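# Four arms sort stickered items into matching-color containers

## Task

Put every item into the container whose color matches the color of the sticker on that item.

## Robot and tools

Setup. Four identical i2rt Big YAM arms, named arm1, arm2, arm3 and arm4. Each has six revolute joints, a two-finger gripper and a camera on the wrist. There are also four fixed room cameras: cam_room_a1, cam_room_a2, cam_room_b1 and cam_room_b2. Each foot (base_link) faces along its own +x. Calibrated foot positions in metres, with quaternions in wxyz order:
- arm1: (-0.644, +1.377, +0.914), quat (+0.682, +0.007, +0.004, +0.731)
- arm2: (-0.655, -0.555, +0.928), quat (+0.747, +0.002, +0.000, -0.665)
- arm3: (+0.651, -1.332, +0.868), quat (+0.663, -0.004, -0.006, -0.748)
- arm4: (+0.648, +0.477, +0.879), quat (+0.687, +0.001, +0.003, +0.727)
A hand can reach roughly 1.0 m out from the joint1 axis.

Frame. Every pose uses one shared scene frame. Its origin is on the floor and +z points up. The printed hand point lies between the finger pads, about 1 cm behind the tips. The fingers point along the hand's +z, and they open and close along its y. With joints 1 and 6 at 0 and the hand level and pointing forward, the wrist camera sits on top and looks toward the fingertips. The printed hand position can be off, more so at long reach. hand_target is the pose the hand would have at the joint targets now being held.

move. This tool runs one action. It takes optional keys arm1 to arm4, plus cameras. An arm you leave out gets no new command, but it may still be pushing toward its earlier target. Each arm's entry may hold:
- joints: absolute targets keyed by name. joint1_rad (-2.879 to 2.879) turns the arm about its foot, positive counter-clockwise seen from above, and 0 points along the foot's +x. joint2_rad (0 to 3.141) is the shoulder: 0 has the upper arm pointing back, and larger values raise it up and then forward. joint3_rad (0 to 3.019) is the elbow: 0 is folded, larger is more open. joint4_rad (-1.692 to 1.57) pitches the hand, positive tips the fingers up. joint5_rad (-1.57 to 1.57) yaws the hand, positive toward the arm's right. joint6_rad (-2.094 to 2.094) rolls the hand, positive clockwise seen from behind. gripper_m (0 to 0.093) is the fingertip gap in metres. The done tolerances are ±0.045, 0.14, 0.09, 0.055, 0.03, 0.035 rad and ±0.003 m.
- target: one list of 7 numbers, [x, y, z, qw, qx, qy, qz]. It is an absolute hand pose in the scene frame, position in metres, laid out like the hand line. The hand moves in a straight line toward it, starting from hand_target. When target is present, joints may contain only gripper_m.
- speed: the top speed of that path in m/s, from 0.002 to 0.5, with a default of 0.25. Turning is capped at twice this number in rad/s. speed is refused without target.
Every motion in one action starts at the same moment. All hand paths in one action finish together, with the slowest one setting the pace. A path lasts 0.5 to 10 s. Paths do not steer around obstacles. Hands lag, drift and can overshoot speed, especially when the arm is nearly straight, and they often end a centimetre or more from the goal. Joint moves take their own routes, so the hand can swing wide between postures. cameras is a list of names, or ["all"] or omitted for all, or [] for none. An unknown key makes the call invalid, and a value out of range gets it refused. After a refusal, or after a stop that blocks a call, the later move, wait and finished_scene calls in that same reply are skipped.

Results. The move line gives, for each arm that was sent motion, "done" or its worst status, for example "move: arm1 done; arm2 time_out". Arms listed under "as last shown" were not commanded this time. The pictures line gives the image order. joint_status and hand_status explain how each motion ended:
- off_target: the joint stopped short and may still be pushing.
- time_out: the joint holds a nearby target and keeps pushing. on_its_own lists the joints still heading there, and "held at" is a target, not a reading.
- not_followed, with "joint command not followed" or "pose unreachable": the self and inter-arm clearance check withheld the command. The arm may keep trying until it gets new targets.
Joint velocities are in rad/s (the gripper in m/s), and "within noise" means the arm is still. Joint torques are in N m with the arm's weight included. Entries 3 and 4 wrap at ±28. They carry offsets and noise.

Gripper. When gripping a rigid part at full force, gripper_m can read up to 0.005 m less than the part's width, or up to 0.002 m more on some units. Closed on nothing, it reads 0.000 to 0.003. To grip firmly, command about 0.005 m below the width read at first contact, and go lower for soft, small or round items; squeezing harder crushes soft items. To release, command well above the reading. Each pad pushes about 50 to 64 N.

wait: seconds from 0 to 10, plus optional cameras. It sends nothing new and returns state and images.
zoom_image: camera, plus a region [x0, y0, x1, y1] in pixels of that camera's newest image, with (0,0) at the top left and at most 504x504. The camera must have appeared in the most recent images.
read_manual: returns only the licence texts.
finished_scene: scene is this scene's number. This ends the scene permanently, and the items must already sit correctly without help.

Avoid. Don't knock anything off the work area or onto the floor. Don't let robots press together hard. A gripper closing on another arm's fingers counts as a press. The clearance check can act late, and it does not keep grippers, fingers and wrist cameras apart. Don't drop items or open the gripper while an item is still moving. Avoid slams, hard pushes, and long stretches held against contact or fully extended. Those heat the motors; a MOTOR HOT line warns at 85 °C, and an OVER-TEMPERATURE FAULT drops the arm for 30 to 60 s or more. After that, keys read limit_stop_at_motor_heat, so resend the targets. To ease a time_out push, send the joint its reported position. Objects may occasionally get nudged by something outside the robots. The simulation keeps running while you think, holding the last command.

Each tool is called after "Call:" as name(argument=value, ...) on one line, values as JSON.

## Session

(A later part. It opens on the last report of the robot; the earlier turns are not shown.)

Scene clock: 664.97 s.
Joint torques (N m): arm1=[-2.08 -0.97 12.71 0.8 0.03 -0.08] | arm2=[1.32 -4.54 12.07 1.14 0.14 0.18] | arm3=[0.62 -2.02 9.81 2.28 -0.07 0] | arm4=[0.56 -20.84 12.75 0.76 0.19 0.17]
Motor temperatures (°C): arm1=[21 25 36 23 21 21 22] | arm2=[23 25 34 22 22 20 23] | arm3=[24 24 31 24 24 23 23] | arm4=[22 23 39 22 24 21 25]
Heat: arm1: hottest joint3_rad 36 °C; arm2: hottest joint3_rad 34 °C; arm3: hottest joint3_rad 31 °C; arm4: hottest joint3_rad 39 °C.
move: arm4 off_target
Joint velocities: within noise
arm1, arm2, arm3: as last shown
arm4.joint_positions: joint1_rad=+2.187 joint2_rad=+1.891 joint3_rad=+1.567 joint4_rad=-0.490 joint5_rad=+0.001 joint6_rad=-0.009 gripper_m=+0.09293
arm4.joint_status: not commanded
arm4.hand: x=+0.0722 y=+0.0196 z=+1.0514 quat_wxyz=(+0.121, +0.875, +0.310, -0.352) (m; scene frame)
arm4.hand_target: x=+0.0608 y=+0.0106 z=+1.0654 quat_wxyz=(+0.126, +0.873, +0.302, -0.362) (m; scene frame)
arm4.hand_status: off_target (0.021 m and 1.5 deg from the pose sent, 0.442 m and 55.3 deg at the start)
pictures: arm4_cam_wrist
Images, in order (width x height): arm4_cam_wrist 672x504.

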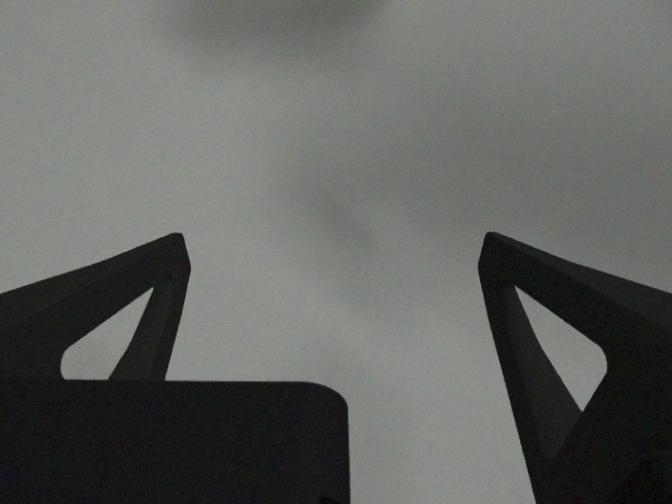

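Call:
move(arm4={"target": [0.018, -0.022, 1.06, 0.1252, 0.8730, 0.3023, -0.3616], "speed": 0.15}, cameras=["arm4_cam_wrist"])

Scene clock: 668.93 s.
Joint torques (N m): arm1=[-2.55 -0.73 12.78 0.75 -0.02 -0.02] | arm2=[1.26 -4.6 12.04 1.16 0.14 0.18] | arm3=[0.62 -2.08 9.77 2.3 -0.06 0.01] | arm4=[1.08 -21.95 13.03 0.83 0.16 0.14]
Motor temperatures (°C): arm1=[21 25 36 23 21 21 22] | arm2=[23 25 34 22 22 20 23] | arm3=[24 24 31 24 24 23 23] | arm4=[22 23 40 22 24 21 25]
Heat: arm1: hottest joint3_rad 36 °C; arm2: hottest joint3_rad 34 °C; arm3: hottest joint3_rad 31 °C; arm4: hottest joint3_rad 40 °C.
move: arm4 off_target
Joint velocities: within noise
arm1, arm3: as last shown
arm2.joint_positions: joint1_rad=+2.118 joint2_rad=+0.890 joint3_rad=+0.998 joint4_rad=-1.217 joint5_rad=+0.000 joint6_rad=-0.008 gripper_m=+0.09292
arm2.joint_status: not commanded
arm2.hand: x=-0.3992 y=-0.3560 z=+1.2178 quat_wxyz=(-0.218, +0.321, -0.919, -0.075) (m; scene frame)
arm2.hand_target: x=-0.4008 y=-0.3551 z=+1.2143 quat_wxyz=(-0.208, +0.319, -0.922, -0.072) (m; scene frame)
arm2.hand_status: not commanded
arm4.joint_positions: joint1_rad=+2.187 joint2_rad=+2.026 joint3_rad=+1.779 joint4_rad=-0.559 joint5_rad=+0.001 joint6_rad=-0.009 gripper_m=+0.09293
arm4.joint_status: not commanded
arm4.hand: x=+0.0303 y=-0.0138 z=+1.0540 quat_wxyz=(+0.122, +0.873, +0.310, -0.356) (m; scene frame)
arm4.hand_target: x=+0.0187 y=-0.0214 z=+1.0599 quat_wxyz=(+0.125, +0.873, +0.302, -0.362) (m; scene frame)
arm4.hand_status: off_target (0.016 m and 1.1 deg from the pose sent, 0.069 m and 1.6 deg at the start)
pictures: arm4_cam_wrist
Images, in order (width x height): arm4_cam_wrist 672x504.

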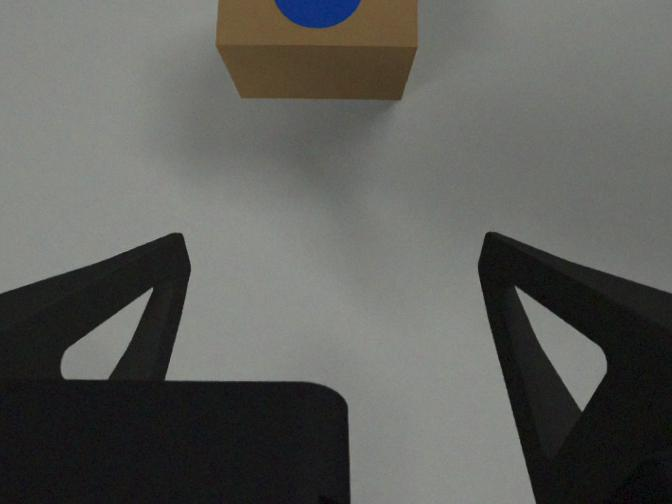

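Call:
move(arm4={"target": [-0.056, -0.0905, 1.018, 0.1252, 0.8730, 0.3023, -0.3616], "speed": 0.12}, cameras=["arm4_cam_wrist"])

Scene clock: 683.07 s.
Joint torques (N m): arm1=[-2.61 -1.08 12.63 0.76 -0.03 -0.07] | arm2=[1.26 -4.6 12.04 1.17 0.13 0.18] | arm3=[0.62 -2.08 9.77 2.3 -0.07 0.01] | arm4=[1.55 -25.64 13.56 0.7 0.2 0.19]
Motor temperatures (°C): arm1=[21 25 36 23 21 21 22] | arm2=[23 25 35 22 22 20 23] | arm3=[24 24 31 24 24 23 23] | arm4=[22 24 43 22 24 21 25]
Heat: arm1: hottest joint3_rad 36 °C; arm2: hottest joint3_rad 35 °C; arm3: hottest joint3_rad 31 °C; arm4: hottest joint3_rad 43 °C.
move: arm4 off_target
Joint velocities: within noise
arm1, arm2, arm3: as last shown
arm4.joint_positions: joint1_rad=+2.187 joint2_rad=+2.376 joint3_rad=+2.295 joint4_rad=-0.715 joint5_rad=+0.007 joint6_rad=-0.004 gripper_m=+0.09293
arm4.joint_status: not commanded
arm4.hand: x=-0.0522 y=-0.0783 z=+1.0214 quat_wxyz=(+0.122, +0.873, +0.306, -0.360) (m; scene frame)
arm4.hand_target: x=-0.0552 y=-0.0899 z=+1.0181 quat_wxyz=(+0.126, +0.873, +0.302, -0.363) (m; scene frame)
arm4.hand_status: off_target (0.013 m and 0.6 deg from the pose sent, 0.121 m and 1.1 deg at the start)
pictures: arm4_cam_wrist
Images, in order (width x height): arm4_cam_wrist 672x504.

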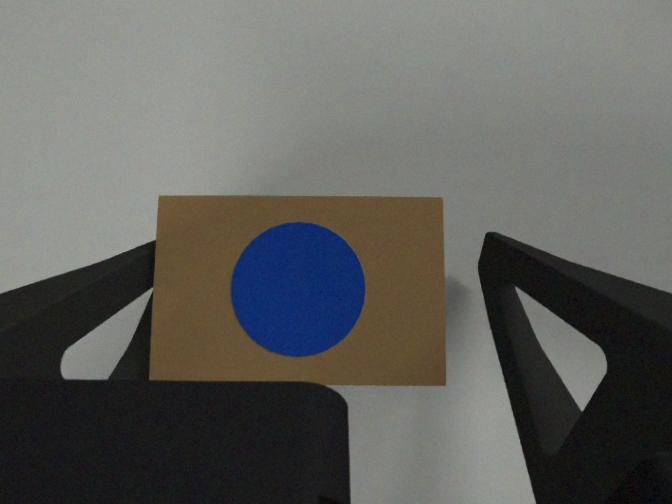

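Call:
move(arm4={"target": [-0.047, -0.0995, 1.014, 0.1252, 0.8730, 0.3023, -0.3616], "speed": 0.1}, cameras=["arm4_cam_wrist"])

Scene clock: 688.23 s.
Joint torques (N m): arm1=[-2.26 -0.5 12.75 0.81 -0.03 -0.02] | arm2=[1.26 -4.54 12.03 1.16 0.13 0.17] | arm3=[0.56 -2.14 9.8 2.3 -0.06 0] | arm4=[0.79 -26.4 12.52 1.14 0.23 0.17]
Motor temperatures (°C): arm1=[21 25 36 23 21 21 22] | arm2=[23 25 35 22 22 20 23] | arm3=[24 24 31 24 24 23 23] | arm4=[22 24 44 22 24 21 25]
Heat: arm1: hottest joint3_rad 36 °C; arm2: hottest joint3_rad 35 °C; arm3: hottest joint3_rad 31 °C; arm4: hottest joint3_rad 44 °C.
move: arm4 off_target
Joint velocities: within noise
arm1, arm2: as last shown
arm3.joint_positions: joint1_rad=-1.980 joint2_rad=+0.607 joint3_rad=+0.499 joint4_rad=+0.383 joint5_rad=+0.002 joint6_rad=-0.006 gripper_m=+0.09402
arm3.joint_status: not commanded
arm3.hand: x=+0.3348 y=-1.1400 z=+1.2920 quat_wxyz=(+0.207, -0.585, +0.162, +0.767) (m; scene frame)
arm3.hand_target: x=+0.3395 y=-1.1387 z=+1.2993 quat_wxyz=(+0.211, -0.574, +0.164, +0.774) (m; scene frame)
arm3.hand_status: not commanded
arm4.joint_positions: joint1_rad=+2.208 joint2_rad=+2.376 joint3_rad=+2.295 joint4_rad=-0.716 joint5_rad=+0.018 joint6_rad=+0.008 gripper_m=+0.09293
arm4.joint_status: not commanded
arm4.hand: x=-0.0418 y=-0.0911 z=+1.0213 quat_wxyz=(+0.123, +0.872, +0.308, -0.360) (m; scene frame)
arm4.hand_target: x=-0.0463 y=-0.0990 z=+1.0141 quat_wxyz=(+0.125, +0.873, +0.302, -0.362) (m; scene frame)
arm4.hand_status: off_target (0.012 m and 0.7 deg from the pose sent, 0.023 m and 0.6 deg at the start)
pictures: arm4_cam_wrist
Images, in order (width x height): arm4_cam_wrist 672x504.

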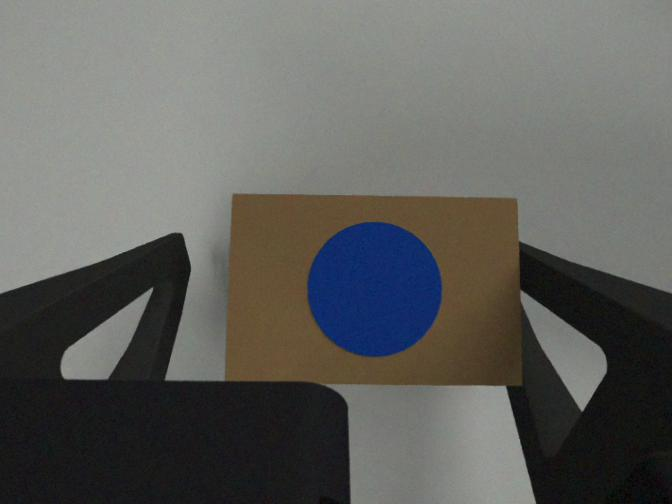

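Call:
move(arm4={"joints": {"gripper_m": 0.064}}, cameras=["arm4_cam_wrist"])

Scene clock: 692.17 s.
Joint torques (N m): arm1=[-2.2 -0.62 12.6 0.72 0.02 -0.07] | arm2=[1.2 -4.54 12.03 1.18 0.13 0.18] | arm3=[0.5 -2.14 9.78 2.3 -0.06 0] | arm4=[1.03 -26.23 12.38 1.32 0.16 0.17]
Motor temperatures (°C): arm1=[21 25 36 23 21 21 22] | arm2=[23 25 35 22 22 20 23] | arm3=[24 24 31 24 24 23 23] | arm4=[22 24 45 22 24 21 25]
Heat: arm1: hottest joint3_rad 36 °C; arm2: hottest joint3_rad 35 °C; arm3: hottest joint3_rad 31 °C; arm4: hottest joint3_rad 45 °C.
move: arm4 off_target
Joint velocities: within noise
arm1, arm2, arm3: as last shown
arm4.joint_positions: joint1_rad=+2.208 joint2_rad=+2.376 joint3_rad=+2.295 joint4_rad=-0.716 joint5_rad=+0.019 joint6_rad=+0.009 gripper_m=+0.06922
arm4.joint_status: gripper_m off_target (ended at +0.06924, target +0.06400)
arm4.hand: x=-0.0419 y=-0.0909 z=+1.0213 quat_wxyz=(+0.122, +0.872, +0.307, -0.360) (m; scene frame)
arm4.hand_target: x=-0.0463 y=-0.0990 z=+1.0141 quat_wxyz=(+0.126, +0.873, +0.302, -0.362) (m; scene frame)
arm4.hand_status: not commanded
pictures: arm4_cam_wrist
Images, in order (width x height): arm4_cam_wrist 672x504.

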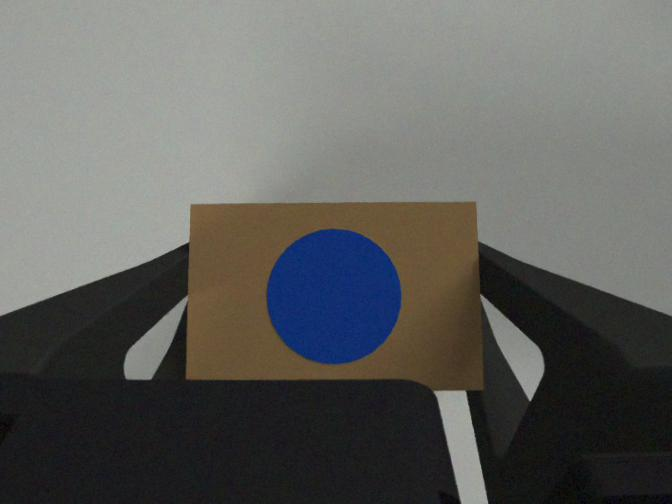

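Call:
move(arm4={"target": [-0.043, -0.095, 1.065, 0.1252, 0.8730, 0.3023, -0.3616], "speed": 0.12}, cameras=["arm4_cam_wrist"])

Call:
move(arm4={"target": [0.25, 0.16, 1.10, 0.1252, 0.8730, 0.3023, -0.3616], "speed": 0.25}, cameras=["arm4_cam_wrist"])

Scene clock: 698.33 s.
Joint torques (N m): arm1=[-2.37 -1.55 12.57 0.66 0.01 -0.07] | arm2=[1.32 -4.42 12.03 1.16 0.14 0.19] | arm3=[0.62 -2.14 9.8 2.28 -0.08 0.01] | arm4=[1.08 -29.22 13.81 0.66 0.12 0.15]
Motor temperatures (°C): arm1=[21 24 36 23 21 21 22] | arm2=[23 25 35 22 22 20 23] | arm3=[24 24 31 24 24 23 23] | arm4=[22 24 45 22 24 21 25]
Heat: arm1: hottest joint3_rad 36 °C; arm2: hottest joint3_rad 35 °C; arm3: hottest joint3_rad 31 °C; arm4: hottest joint3_rad 45 °C.
move: arm4 off_target
Joint velocities: within noise
arm1, arm2, arm3: as last shown
arm4.joint_positions: joint1_rad=+2.208 joint2_rad=+2.376 joint3_rad=+2.340 joint4_rad=-0.807 joint5_rad=+0.019 joint6_rad=+0.009 gripper_m=+0.06922
arm4.joint_status: not commanded
arm4.hand: x=-0.0363 y=-0.0862 z=+1.0308 quat_wxyz=(+0.115, +0.880, +0.310, -0.340) (m; scene frame)
arm4.hand_target: x=-0.0414 y=-0.0937 z=+1.0651 quat_wxyz=(+0.126, +0.873, +0.302, -0.362) (m; scene frame)
arm4.hand_status: off_target (0.036 m and 3.0 deg from the pose sent, 0.044 m and 0.7 deg at the start)
pictures: arm4_cam_wrist
Images, in order (width x height): arm4_cam_wrist 672x504.

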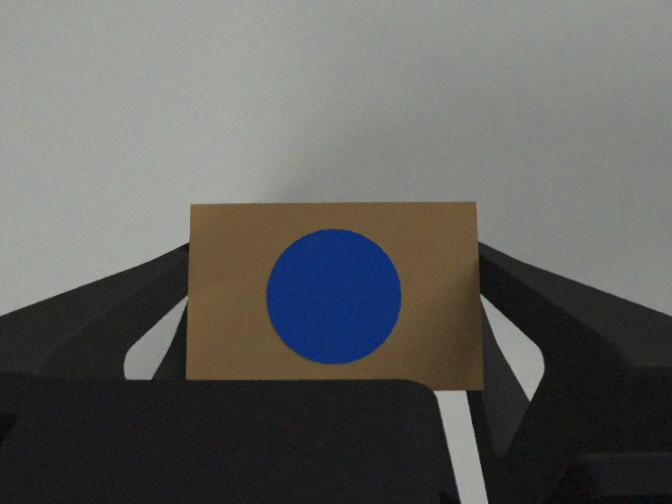

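Scene clock: 700.47 s.
Joint torques (N m): arm1=[-2.49 -1.38 12.79 0.65 -0.01 -0.06] | arm2=[1.2 -4.54 12.04 1.13 0.12 0.18] | arm3=[0.62 -2.08 9.78 2.29 -0.07 -0.01] | arm4=[0.32 -10.52 9.21 0.91 -0.07 0.03]
Motor temperatures (°C): arm1=[21 24 36 23 21 21 22] | arm2=[23 25 35 22 22 20 23] | arm3=[24 24 31 24 24 23 23] | arm4=[22 24 45 22 24 21 25]
Heat: arm1: hottest joint3_rad 36 °C; arm2: hottest joint3_rad 35 °C; arm3: hottest joint3_rad 31 °C; arm4: hottest joint3_rad 45 °C.
move: arm4 done
Joint velocities: within noise
arm1.joint_positions: joint1_rad=-2.246 joint2_rad=+0.890 joint3_rad=+0.983 joint4_rad=-1.220 joint5_rad=-0.007 joint6_rad=+0.005 gripper_m=+0.08496
arm1.joint_status: not commanded
arm1.hand: x=-0.3742 y=+1.1935 z=+1.1905 quat_wxyz=(-0.204, -0.293, -0.932, +0.063) (m; scene frame)
arm1.hand_target: x=-0.3737 y=+1.1900 z=+1.1946 quat_wxyz=(-0.202, -0.293, -0.932, +0.064) (m; scene frame)
arm1.hand_status: not commanded
arm2, arm3: as last shown
arm4.joint_positions: joint1_rad=+2.200 joint2_rad=+1.268 joint3_rad=+0.951 joint4_rad=-0.467 joint5_rad=+0.010 joint6_rad=+0.009 gripper_m=+0.06922
arm4.joint_status: not commanded
arm4.hand: x=+0.2522 y=+0.1564 z=+1.1015 quat_wxyz=(+0.127, +0.871, +0.305, -0.365) (m; scene frame)
arm4.hand_target: x=+0.2501 y=+0.1599 z=+1.1000 quat_wxyz=(+0.125, +0.873, +0.302, -0.362) (m; scene frame)
arm4.hand_status: done (0.004 m and 0.5 deg from the pose sent, 0.384 m and 3.0 deg at the start)
pictures: arm4_cam_wrist
Images, in order (width x height): arm4_cam_wrist 672x504.

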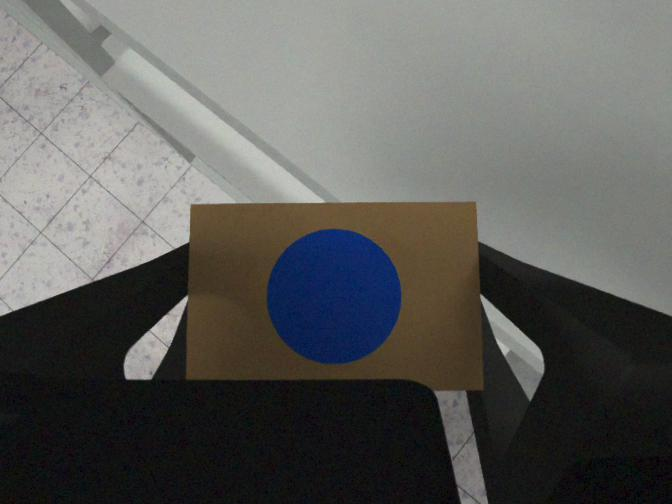

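Call:
move(arm4={"joints": {"joint2_rad": 0.7, "joint3_rad": 0.8, "joint4_rad": -0.885, "joint5_rad": 0, "joint6_rad": 0}}, cameras=[])

Call:
move(arm4={"joints": {"joint1_rad": -1.817}}, cameras=["arm4_cam_wrist"])

Scene clock: 707.60 s.
Joint torques (N m): arm1=[-2.32 -1.49 12.62 0.73 -0.02 -0.04] | arm2=[1.26 -4.54 12.04 1.17 0.13 0.18] | arm3=[0.56 -2.08 9.77 2.25 -0.07 0.01] | arm4=[0.09 -1.9 10.82 0.88 -0.05 -0.06]
Motor temperatures (°C): arm1=[21 24 36 23 21 21 22] | arm2=[23 25 35 22 22 20 23] | arm3=[24 24 32 24 24 23 23] | arm4=[22 24 43 22 24 21 26]
Heat: arm1: hottest joint3_rad 36 °C; arm2: hottest joint3_rad 35 °C; arm3: hottest joint3_rad 32 °C; arm4: hottest joint3_rad 43 °C.
move: arm4 done
Joint velocities: within noise
arm1, arm2, arm3: as last shown
arm4.joint_positions: joint1_rad=+2.200 joint2_rad=+0.694 joint3_rad=+0.782 joint4_rad=-0.876 joint5_rad=+0.003 joint6_rad=+0.009 gripper_m=+0.06922
arm4.joint_status: all done
arm4.hand: x=+0.3945 y=+0.2714 z=+1.1652 quat_wxyz=(+0.129, +0.871, +0.306, -0.362) (m; scene frame)
arm4.hand_target: x=+0.3917 y=+0.2722 z=+1.1718 quat_wxyz=(+0.128, +0.870, +0.306, -0.364) (m; scene frame)
arm4.hand_status: not commanded
pictures: none
No camera images: "cameras" was empty.

Scene clock: 710.27 s.
Joint torques (N m): arm1=[-2.43 -1.55 12.63 0.75 -0.03 -0.02] | arm2=[1.26 -4.54 12.03 1.17 0.13 0.18] | arm3=[0.62 -2.2 9.8 2.26 -0.06 0] | arm4=[0.62 -2.37 10.88 0.85 -0.02 -0.04]
Motor temperatures (°C): arm1=[21 24 36 23 21 21 22] | arm2=[23 25 35 22 22 20 23] | arm3=[24 24 32 24 24 23 23] | arm4=[22 24 43 22 24 21 26]
Heat: arm1: hottest joint3_rad 36 °C; arm2: hottest joint3_rad 35 °C; arm3: hottest joint3_rad 32 °C; arm4: hottest joint3_rad 43 °C.
move: arm4 done
Joint velocities: within noise
arm1, arm2, arm3: as last shown
arm4.joint_positions: joint1_rad=-1.814 joint2_rad=+0.698 joint3_rad=+0.782 joint4_rad=-0.876 joint5_rad=+0.003 joint6_rad=+0.009 gripper_m=+0.06931
arm4.joint_status: all done
arm4.hand: x=+0.9720 y=+0.4161 z=+1.1608 quat_wxyz=(-0.376, -0.090, -0.921, +0.037) (m; scene frame)
arm4.hand_target: x=+0.9732 y=+0.4157 z=+1.1685 quat_wxyz=(-0.379, -0.087, -0.921, +0.038) (m; scene frame)
arm4.hand_status: not commanded
pictures: arm4_cam_wrist
Images, in order (width x height): arm4_cam_wrist 672x504.

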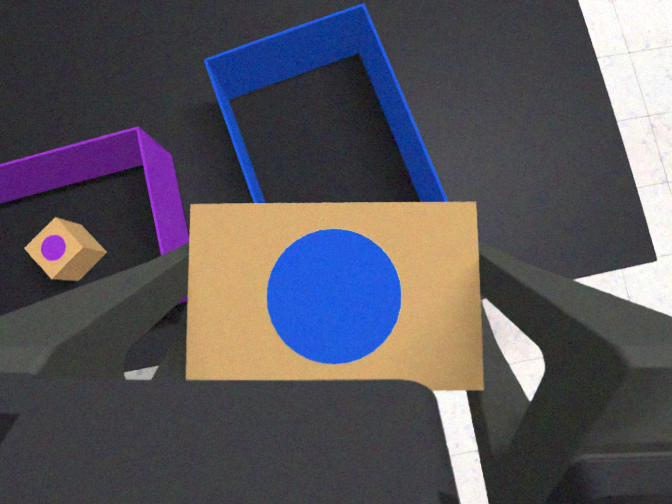

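Call:
move(arm4={"target": [1.135, 0.388, 0.93, 0.3811, 0.0837, 0.9201, -0.0347], "speed": 0.25}, cameras=["arm4_cam_wrist"])

Call:
move(arm4={"target": [1.135, 0.388, 0.80, 0.3811, 0.0837, 0.9201, -0.0347], "speed": 0.15}, cameras=["arm4_cam_wrist", "cam_room_a2"])

Scene clock: 719.47 s.
Joint torques (N m): arm1=[-2.32 -1.44 12.78 0.79 -0.03 -0.01] | arm2=[1.14 -4.48 12.05 1.17 0.13 0.18] | arm3=[0.67 -2.14 9.8 2.28 -0.06 0] | arm4=[1.26 -12.28 8.85 1.78 -0.02 -0.01]
Motor temperatures (°C): arm1=[21 24 36 23 21 21 22] | arm2=[23 25 35 22 22 20 23] | arm3=[24 24 32 24 24 23 23] | arm4=[22 24 43 22 24 21 26]
Heat: arm1: hottest joint3_rad 36 °C; arm2: hottest joint3_rad 35 °C; arm3: hottest joint3_rad 32 °C; arm4: hottest joint3_rad 43 °C.
move: arm4 off_target
Joint velocities: within noise
arm1, arm3: as last shown
arm2.joint_positions: joint1_rad=+2.118 joint2_rad=+0.890 joint3_rad=+0.998 joint4_rad=-1.217 joint5_rad=+0.000 joint6_rad=-0.008 gripper_m=+0.09292
arm2.joint_status: not commanded
arm2.hand: x=-0.3992 y=-0.3560 z=+1.2178 quat_wxyz=(-0.218, +0.321, -0.919, -0.075) (m; scene frame)
arm2.hand_target: x=-0.4008 y=-0.3551 z=+1.2143 quat_wxyz=(-0.208, +0.319, -0.922, -0.072) (m; scene frame)
arm2.hand_status: not commanded
arm4.joint_positions: joint1_rad=-1.814 joint2_rad=+1.513 joint3_rad=+0.627 joint4_rad=+0.046 joint5_rad=+0.000 joint6_rad=+0.009 gripper_m=+0.06931
arm4.joint_status: not commanded
arm4.hand: x=+1.1129 y=+0.3890 z=+0.9104 quat_wxyz=(-0.353, -0.091, -0.930, +0.034) (m; scene frame)
arm4.hand_target: x=+1.1339 y=+0.3883 z=+0.9307 quat_wxyz=(-0.381, -0.084, -0.920, +0.035) (m; scene frame)
arm4.hand_status: off_target (0.030 m and 3.5 deg from the pose sent, 0.284 m and 1.0 deg at the start)
pictures: arm4_cam_wrist
Images, in order (width x height): arm4_cam_wrist 672x504.

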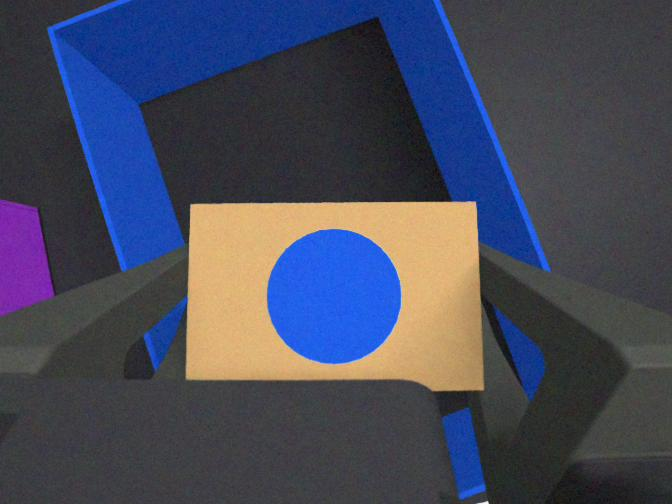

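Scene clock: 720.97 s.
Joint torques (N m): arm1=[-2.43 -0.44 12.64 0.76 0.01 -0.06] | arm2=[1.38 -4.66 12.05 1.17 0.13 0.19] | arm3=[0.5 -2.14 9.78 2.29 -0.07 0] | arm4=[1.2 -13.68 3.73 1.85 0.01 0.01]
Motor temperatures (°C): arm1=[21 24 36 23 21 21 22] | arm2=[23 25 35 22 22 20 23] | arm3=[24 24 32 24 24 23 23] | arm4=[22 24 42 22 24 21 26]
Heat: arm1: hottest joint3_rad 36 °C; arm2: hottest joint3_rad 35 °C; arm3: hottest joint3_rad 32 °C; arm4: hottest joint3_rad 42 °C.
move: arm4 done
Joint velocities: within noise
arm1, arm2, arm3: as last shown
arm4.joint_positions: joint1_rad=-1.814 joint2_rad=+1.911 joint3_rad=+0.626 joint4_rad=+0.489 joint5_rad=+0.000 joint6_rad=+0.009 gripper_m=+0.06931
arm4.joint_status: not commanded
arm4.hand: x=+1.1304 y=+0.3852 z=+0.7994 quat_wxyz=(-0.374, -0.090, -0.922, +0.035) (m; scene frame)
arm4.hand_target: x=+1.1350 y=+0.3880 z=+0.8001 quat_wxyz=(-0.381, -0.084, -0.920, +0.035) (m; scene frame)
arm4.hand_status: done (0.005 m and 1.1 deg from the pose sent, 0.113 m and 3.5 deg at the start)
pictures: arm4_cam_wrist, cam_room_a2
Images, in order (width x height): arm4_cam_wrist 672x504, cam_room_a2 672x504.

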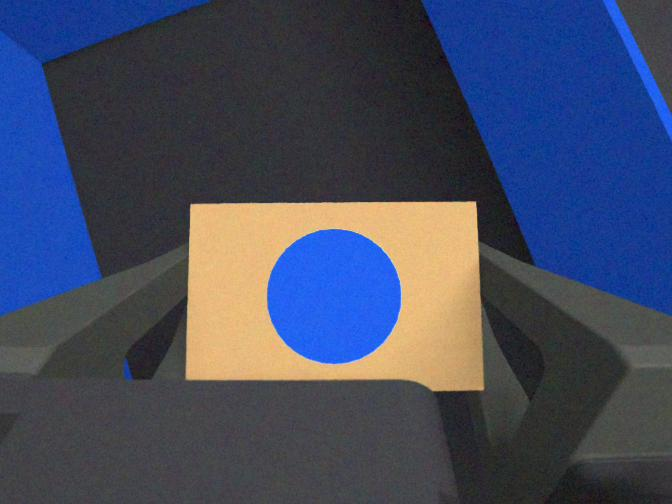

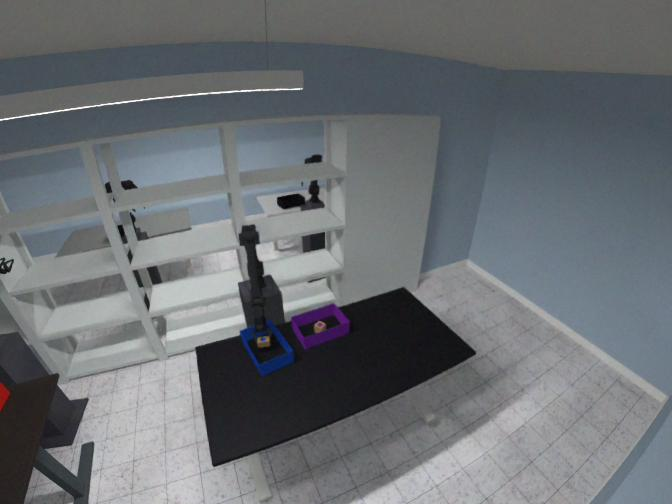

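Call:
move(arm4={"target": [1.135, 0.388, 0.765, 0.3811, 0.0837, 0.9201, -0.0347], "speed": 0.08}, cameras=[])

Call:
move(arm4={"target": [1.135, 0.388, 0.753, 0.3811, 0.0837, 0.9201, -0.0347], "speed": 0.05}, cameras=["arm4_cam_wrist"])

Scene clock: 724.77 s.
Joint torques (N m): arm1=[-2.84 -1.2 12.75 0.68 -0.01 -0.04] | arm2=[1.26 -4.48 12 1.17 0.13 0.18] | arm3=[0.73 -2.08 9.78 2.28 -0.06 0.01] | arm4=[1.14 -13.39 3.95 1.78 0.04 0.02]
Motor temperatures (°C): arm1=[21 24 36 23 21 21 22] | arm2=[23 25 35 22 22 20 23] | arm3=[24 24 32 24 24 23 23] | arm4=[22 24 41 22 24 21 26]
Heat: arm1: hottest joint3_rad 36 °C; arm2: hottest joint3_rad 35 °C; arm3: hottest joint3_rad 32 °C; arm4: hottest joint3_rad 41 °C.
move: arm4 off_target
Joint velocities: within noise
arm1, arm2: as last shown
arm3.joint_positions: joint1_rad=-1.980 joint2_rad=+0.607 joint3_rad=+0.499 joint4_rad=+0.383 joint5_rad=+0.002 joint6_rad=-0.006 gripper_m=+0.09402
arm3.joint_status: not commanded
arm3.hand: x=+0.3348 y=-1.1400 z=+1.2920 quat_wxyz=(+0.207, -0.585, +0.162, +0.767) (m; scene frame)
arm3.hand_target: x=+0.3395 y=-1.1387 z=+1.2993 quat_wxyz=(+0.211, -0.574, +0.164, +0.774) (m; scene frame)
arm3.hand_status: not commanded
arm4.joint_positions: joint1_rad=-1.814 joint2_rad=+2.026 joint3_rad=+0.626 joint4_rad=+0.593 joint5_rad=+0.000 joint6_rad=+0.009 gripper_m=+0.06931
arm4.joint_status: not commanded
arm4.hand: x=+1.1230 y=+0.3864 z=+0.7638 quat_wxyz=(-0.369, -0.090, -0.924, +0.035) (m; scene frame)
arm4.hand_target: x=+1.1348 y=+0.3881 z=+0.7654 quat_wxyz=(-0.381, -0.084, -0.920, +0.035) (m; scene frame)
arm4.hand_status: off_target (0.012 m and 1.6 deg from the pose sent, 0.035 m and 1.1 deg at the start)
pictures: none
No camera images: "cameras" was empty.

Scene clock: 725.73 s.
Joint torques (N m): arm1=[-2.37 -1.38 12.71 0.81 -0.03 -0.05] | arm2=[1.2 -4.54 12.03 1.17 0.13 0.18] | arm3=[0.62 -2.14 9.76 2.29 -0.08 -0.01] | arm4=[1.2 -12.92 3.79 1.74 0.07 -0.02]
Motor temperatures (°C): arm1=[21 24 36 23 21 21 22] | arm2=[23 25 35 22 22 20 23] | arm3=[24 24 32 24 24 23 23] | arm4=[22 24 41 22 24 21 26]
Heat: arm1: hottest joint3_rad 36 °C; arm2: hottest joint3_rad 35 °C; arm3: hottest joint3_rad 32 °C; arm4: hottest joint3_rad 41 °C.
move: arm4 off_target
Joint velocities: within noise
arm1, arm2, arm3: as last shown
arm4.joint_positions: joint1_rad=-1.814 joint2_rad=+2.061 joint3_rad=+0.634 joint4_rad=+0.627 joint5_rad=+0.000 joint6_rad=+0.009 gripper_m=+0.06931
arm4.joint_status: not commanded
arm4.hand: x=+1.1246 y=+0.3861 z=+0.7553 quat_wxyz=(-0.372, -0.090, -0.923, +0.035) (m; scene frame)
arm4.hand_target: x=+1.1347 y=+0.3881 z=+0.7532 quat_wxyz=(-0.381, -0.084, -0.920, +0.035) (m; scene frame)
arm4.hand_status: off_target (0.011 m and 1.3 deg from the pose sent, 0.016 m and 1.6 deg at the start)
pictures: arm4_cam_wrist
Images, in order (width x height): arm4_cam_wrist 672x504.

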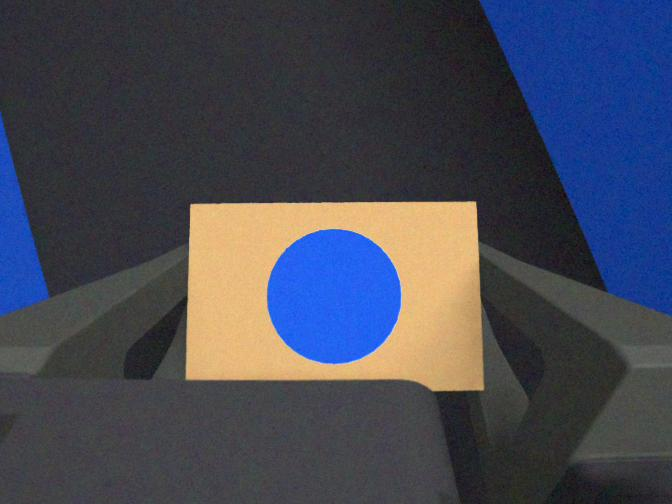

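Call:
move(arm4={"target": [1.135, 0.388, 0.742, 0.3811, 0.0837, 0.9201, -0.0347], "speed": 0.05}, cameras=["arm4_cam_wrist"])

Scene clock: 729.00 s.
Joint torques (N m): arm1=[-2.61 -0.97 12.72 0.75 0 -0.03] | arm2=[1.08 -4.48 12.03 1.17 0.14 0.18] | arm3=[0.62 -2.26 9.76 2.26 -0.06 0] | arm4=[1.03 -13.63 3.44 1.77 0.01 0]
Motor temperatures (°C): arm1=[21 24 36 23 21 21 22] | arm2=[23 25 35 22 22 20 23] | arm3=[24 24 32 24 24 23 23] | arm4=[22 24 40 22 24 21 26]
Heat: arm1: hottest joint3_rad 36 °C; arm2: hottest joint3_rad 35 °C; arm3: hottest joint3_rad 32 °C; arm4: hottest joint3_rad 40 °C.
move: arm4 done
Joint velocities: within noise
arm1, arm2, arm3: as last shown
arm4.joint_positions: joint1_rad=-1.814 joint2_rad=+2.098 joint3_rad=+0.643 joint4_rad=+0.656 joint5_rad=+0.000 joint6_rad=+0.009 gripper_m=+0.06931
arm4.joint_status: not commanded
arm4.hand: x=+1.1255 y=+0.3859 z=+0.7449 quat_wxyz=(-0.373, -0.090, -0.923, +0.035) (m; scene frame)
arm4.hand_target: x=+1.1346 y=+0.3881 z=+0.7421 quat_wxyz=(-0.381, -0.084, -0.920, +0.035) (m; scene frame)
arm4.hand_status: done (0.010 m and 1.2 deg from the pose sent, 0.017 m and 1.3 deg at the start)
pictures: arm4_cam_wrist
Images, in order (width x height): arm4_cam_wrist 672x504.

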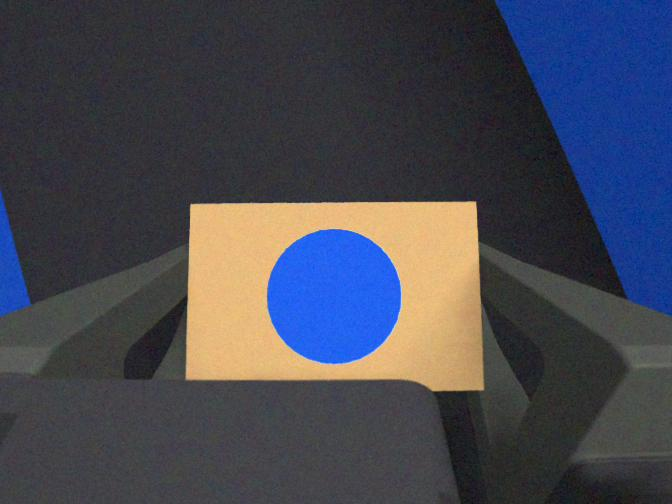

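Call:
move(arm4={"target": [1.135, 0.388, 0.733, 0.3811, 0.0837, 0.9201, -0.0347], "speed": 0.05}, cameras=[])

Call:
move(arm4={"target": [1.135, 0.388, 0.725, 0.3811, 0.0837, 0.9201, -0.0347], "speed": 0.05}, cameras=["arm4_cam_wrist"])

Scene clock: 736.60 s.
Joint torques (N m): arm1=[-2.32 -0.97 12.51 0.68 -0.01 -0.05] | arm2=[1.32 -4.54 12.05 1.14 0.13 0.19] | arm3=[0.79 -2.02 9.74 2.29 -0.07 -0.01] | arm4=[1.2 -12.51 3.06 1.59 0.02 0]
Motor temperatures (°C): arm1=[21 24 36 23 21 21 22] | arm2=[23 25 35 22 22 20 23] | arm3=[24 24 32 24 24 23 23] | arm4=[22 25 38 22 24 21 26]
Heat: arm1: hottest joint3_rad 36 °C; arm2: hottest joint3_rad 35 °C; arm3: hottest joint3_rad 32 °C; arm4: hottest joint3_rad 38 °C.
move: arm4 off_target
Joint velocities: within noise
arm1.joint_positions: joint1_rad=-2.246 joint2_rad=+0.890 joint3_rad=+0.983 joint4_rad=-1.220 joint5_rad=-0.007 joint6_rad=+0.005 gripper_m=+0.08496
arm1.joint_status: not commanded
arm1.hand: x=-0.3742 y=+1.1935 z=+1.1905 quat_wxyz=(-0.204, -0.293, -0.932, +0.063) (m; scene frame)
arm1.hand_target: x=-0.3737 y=+1.1900 z=+1.1946 quat_wxyz=(-0.202, -0.293, -0.932, +0.064) (m; scene frame)
arm1.hand_status: not commanded
arm2, arm3: as last shown
arm4.joint_positions: joint1_rad=-1.814 joint2_rad=+2.117 joint3_rad=+0.656 joint4_rad=+0.685 joint5_rad=+0.000 joint6_rad=+0.008 gripper_m=+0.06931
arm4.joint_status: not commanded
arm4.hand: x=+1.1324 y=+0.3846 z=+0.7441 quat_wxyz=(-0.384, -0.089, -0.918, +0.036) (m; scene frame)
arm4.hand_target: x=+1.1345 y=+0.3881 z=+0.7332 quat_wxyz=(-0.381, -0.084, -0.920, +0.035) (m; scene frame)
arm4.hand_status: off_target (0.012 m and 0.7 deg from the pose sent, 0.015 m and 1.2 deg at the start)
pictures: none
No camera images: "cameras" was empty.

Scene clock: 737.57 s.
Joint torques (N m): arm1=[-2.67 -0.67 12.67 0.68 0 -0.02] | arm2=[1.26 -4.6 12.04 1.14 0.12 0.18] | arm3=[0.73 -2.14 9.84 2.28 -0.08 0] | arm4=[1.49 -11.63 2.65 1.42 0.03 0]
Motor temperatures (°C): arm1=[21 24 37 23 21 21 22] | arm2=[23 25 35 22 22 20 23] | arm3=[24 24 32 24 24 23 23] | arm4=[22 25 38 22 24 21 26]
Heat: arm1: hottest joint3_rad 37 °C; arm2: hottest joint3_rad 35 °C; arm3: hottest joint3_rad 32 °C; arm4: hottest joint3_rad 38 °C.
move: arm4 off_target
Joint velocities: within noise
arm1, arm2, arm3: as last shown
arm4.joint_positions: joint1_rad=-1.814 joint2_rad=+2.130 joint3_rad=+0.665 joint4_rad=+0.713 joint5_rad=+0.000 joint6_rad=+0.008 gripper_m=+0.06931
arm4.joint_status: not commanded
arm4.hand: x=+1.1387 y=+0.3834 z=+0.7445 quat_wxyz=(-0.394, -0.089, -0.914, +0.037) (m; scene frame)
arm4.hand_target: x=+1.1341 y=+0.3881 z=+0.7257 quat_wxyz=(-0.381, -0.084, -0.920, +0.035) (m; scene frame)
arm4.hand_status: off_target (0.020 m and 1.8 deg from the pose sent, 0.020 m and 0.7 deg at the start)
pictures: arm4_cam_wrist
Images, in order (width x height): arm4_cam_wrist 672x504.

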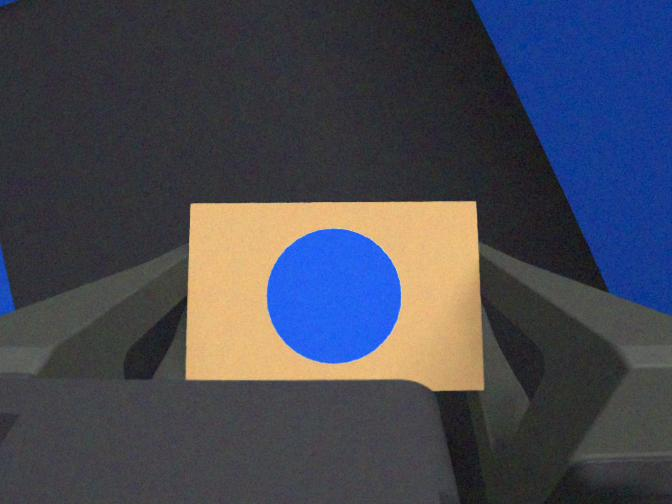

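Call:
move(arm4={"joints": {"gripper_m": 0.093}}, cameras=["arm4_cam_wrist"])

Call:
move(arm4={"target": [1.08, 0.398, 0.95, 0.3811, 0.0837, 0.9201, -0.0347], "speed": 0.25})

Scene clock: 740.63 s.
Joint torques (N m): arm1=[-2.43 -1.55 12.85 0.66 -0.02 -0.09] | arm2=[1.2 -4.42 12.01 1.16 0.13 0.18] | arm3=[0.73 -2.26 9.83 2.28 -0.06 0] | arm4=[1.61 -13.1 2.48 1.29 0.01 0.03]
Motor temperatures (°C): arm1=[21 24 37 23 21 21 22] | arm2=[23 25 35 22 22 20 23] | arm3=[24 24 32 24 24 23 23] | arm4=[22 25 37 22 24 21 26]
Heat: arm1: hottest joint3_rad 37 °C; arm2: hottest joint3_rad 35 °C; arm3: hottest joint3_rad 32 °C; arm4: hottest joint3_rad 37 °C.
move: arm4 done
Joint velocities: within noise
arm1, arm2, arm3: as last shown
arm4.joint_positions: joint1_rad=-1.814 joint2_rad=+2.148 joint3_rad=+0.667 joint4_rad=+0.716 joint5_rad=+0.000 joint6_rad=+0.006 gripper_m=+0.09291
arm4.joint_status: all done
arm4.hand: x=+1.1353 y=+0.3844 z=+0.7369 quat_wxyz=(-0.388, -0.088, -0.917, +0.037) (m; scene frame)
arm4.hand_target: x=+1.1342 y=+0.3880 z=+0.7258 quat_wxyz=(-0.381, -0.084, -0.920, +0.035) (m; scene frame)
arm4.hand_status: not commanded
pictures: arm4_cam_wrist
Images, in order (width x height): arm4_cam_wrist 672x504.

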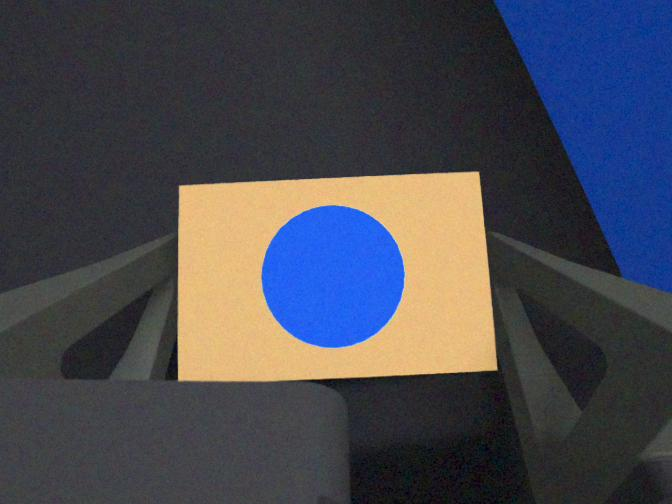

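Scene clock: 742.20 s.
Joint torques (N m): arm1=[-2.61 -1.14 12.62 0.64 -0.04 -0.08] | arm2=[1.26 -4.48 12 1.17 0.13 0.19] | arm3=[0.5 -2.2 9.81 2.29 -0.07 0] | arm4=[1.32 -7.65 7.83 0.77 -0.04 0]
Motor temperatures (°C): arm1=[21 24 37 23 21 21 22] | arm2=[23 25 35 22 22 20 23] | arm3=[24 24 32 24 24 23 23] | arm4=[22 25 37 22 24 21 26]
Heat: arm1: hottest joint3_rad 37 °C; arm2: hottest joint3_rad 35 °C; arm3: hottest joint3_rad 32 °C; arm4: hottest joint3_rad 37 °C.
move: arm4 done
Joint velocities: within noise
arm1, arm3: as last shown
arm2.joint_positions: joint1_rad=+2.118 joint2_rad=+0.890 joint3_rad=+0.998 joint4_rad=-1.217 joint5_rad=+0.000 joint6_rad=-0.008 gripper_m=+0.09292
arm2.joint_status: not commanded
arm2.hand: x=-0.3992 y=-0.3560 z=+1.2178 quat_wxyz=(-0.218, +0.321, -0.919, -0.075) (m; scene frame)
arm2.hand_target: x=-0.4008 y=-0.3551 z=+1.2143 quat_wxyz=(-0.208, +0.319, -0.922, -0.072) (m; scene frame)
arm2.hand_status: not commanded
arm4.joint_positions: joint1_rad=-1.814 joint2_rad=+1.305 joint3_rad=+0.527 joint4_rad=+0.009 joint5_rad=-0.001 joint6_rad=+0.006 gripper_m=+0.09292
arm4.joint_status: not commanded
arm4.hand: x=+1.0774 y=+0.3963 z=+0.9520 quat_wxyz=(-0.387, -0.088, -0.917, +0.037) (m; scene frame)
arm4.hand_target: x=+1.0799 y=+0.3980 z=+0.9500 quat_wxyz=(-0.381, -0.084, -0.920, +0.035) (m; scene frame)
arm4.hand_status: done (0.004 m and 0.9 deg from the pose sent, 0.221 m and 1.0 deg at the start)
pictures: arm1_cam_wrist, arm2_cam_wrist, arm3_cam_wrist, arm4_cam_wrist, cam_room_a1, cam_room_a2, cam_room_b1, cam_room_b2
Images, in order (width x height): arm1_cam_wrist 672x504, arm2_cam_wrist 672x504, arm3_cam_wrist 672x504, arm4_cam_wrist 672x504, cam_room_a1 672x504, cam_room_a2 672x504, cam_room_b1 672x504, cam_room_b2 672x504.

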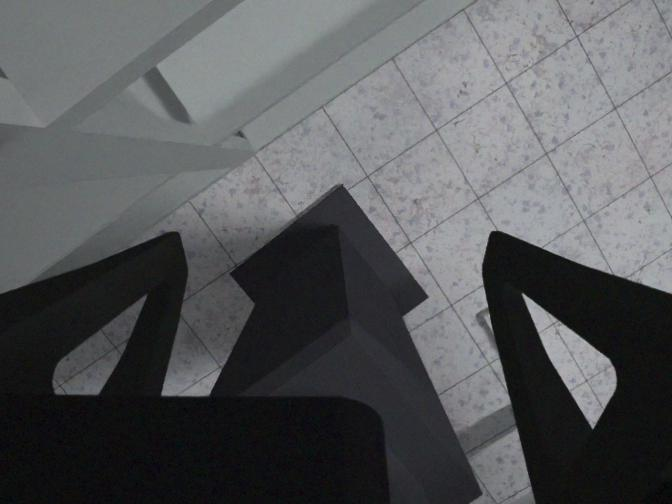

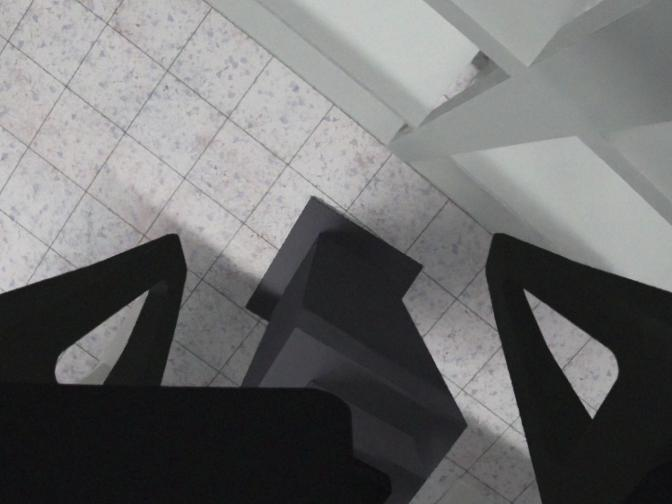

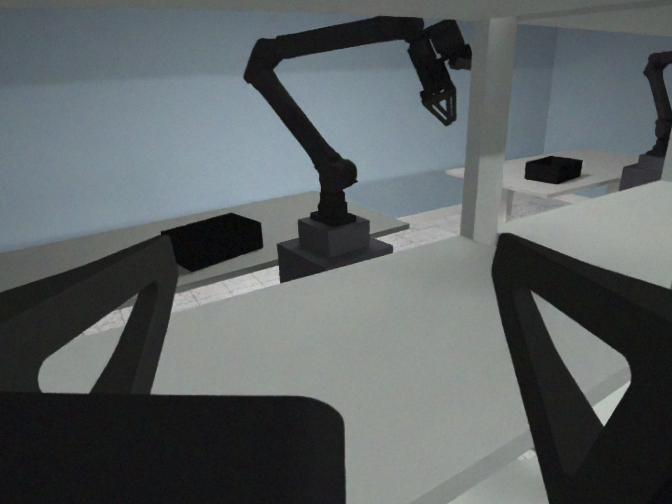

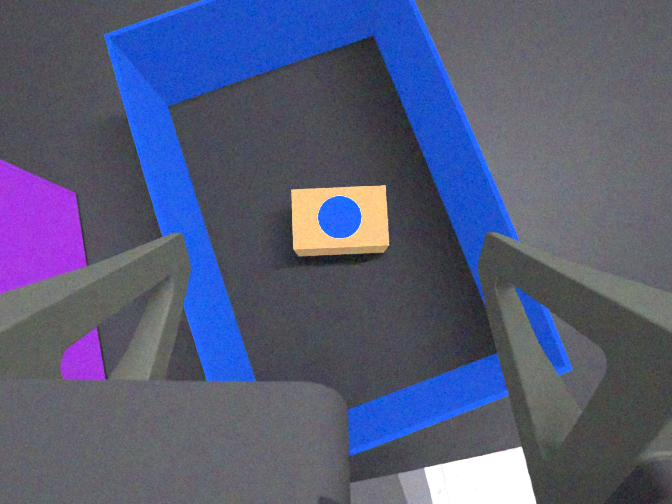

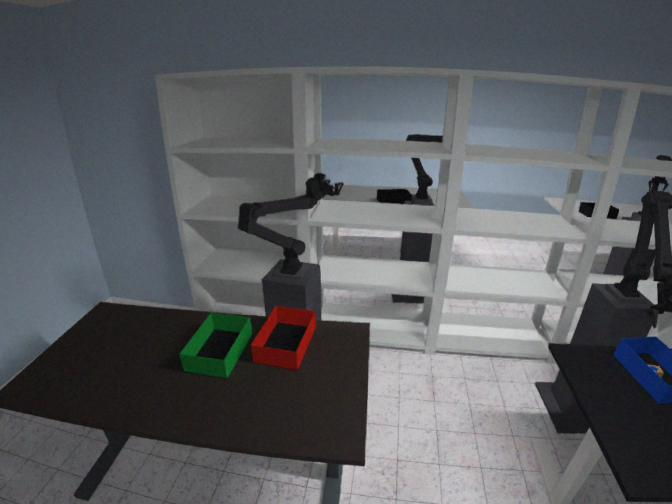

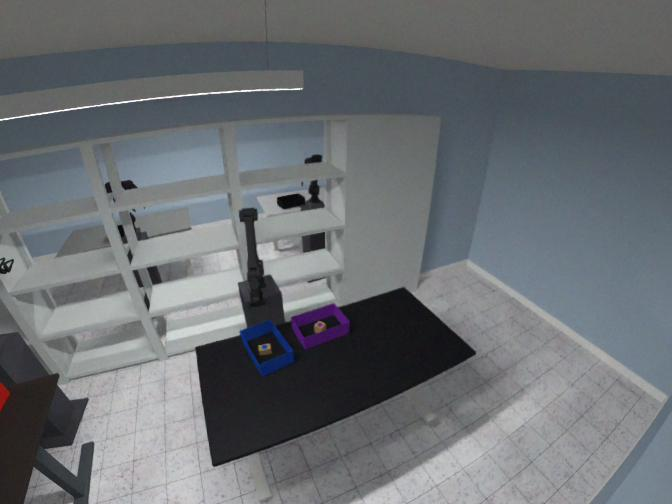

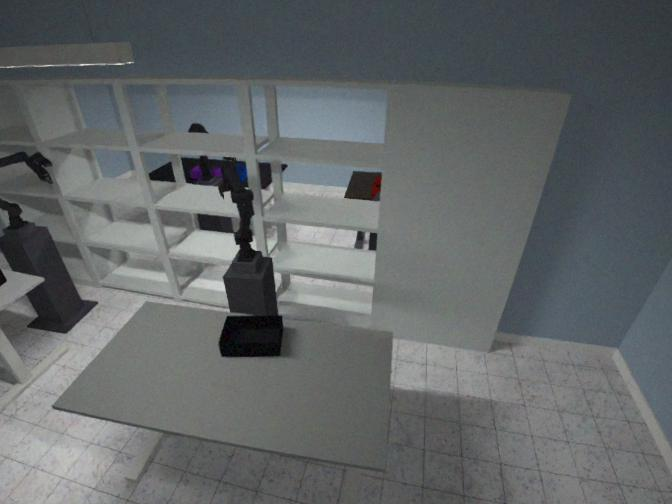

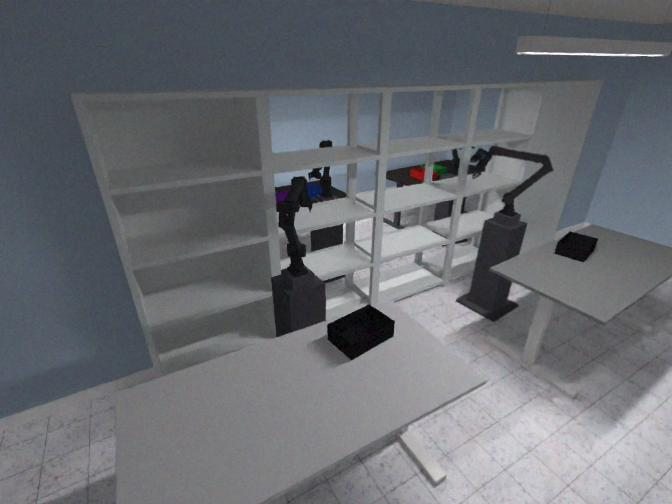

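Call:
finished_scene(scene=1)

The scene is finished: the task was done.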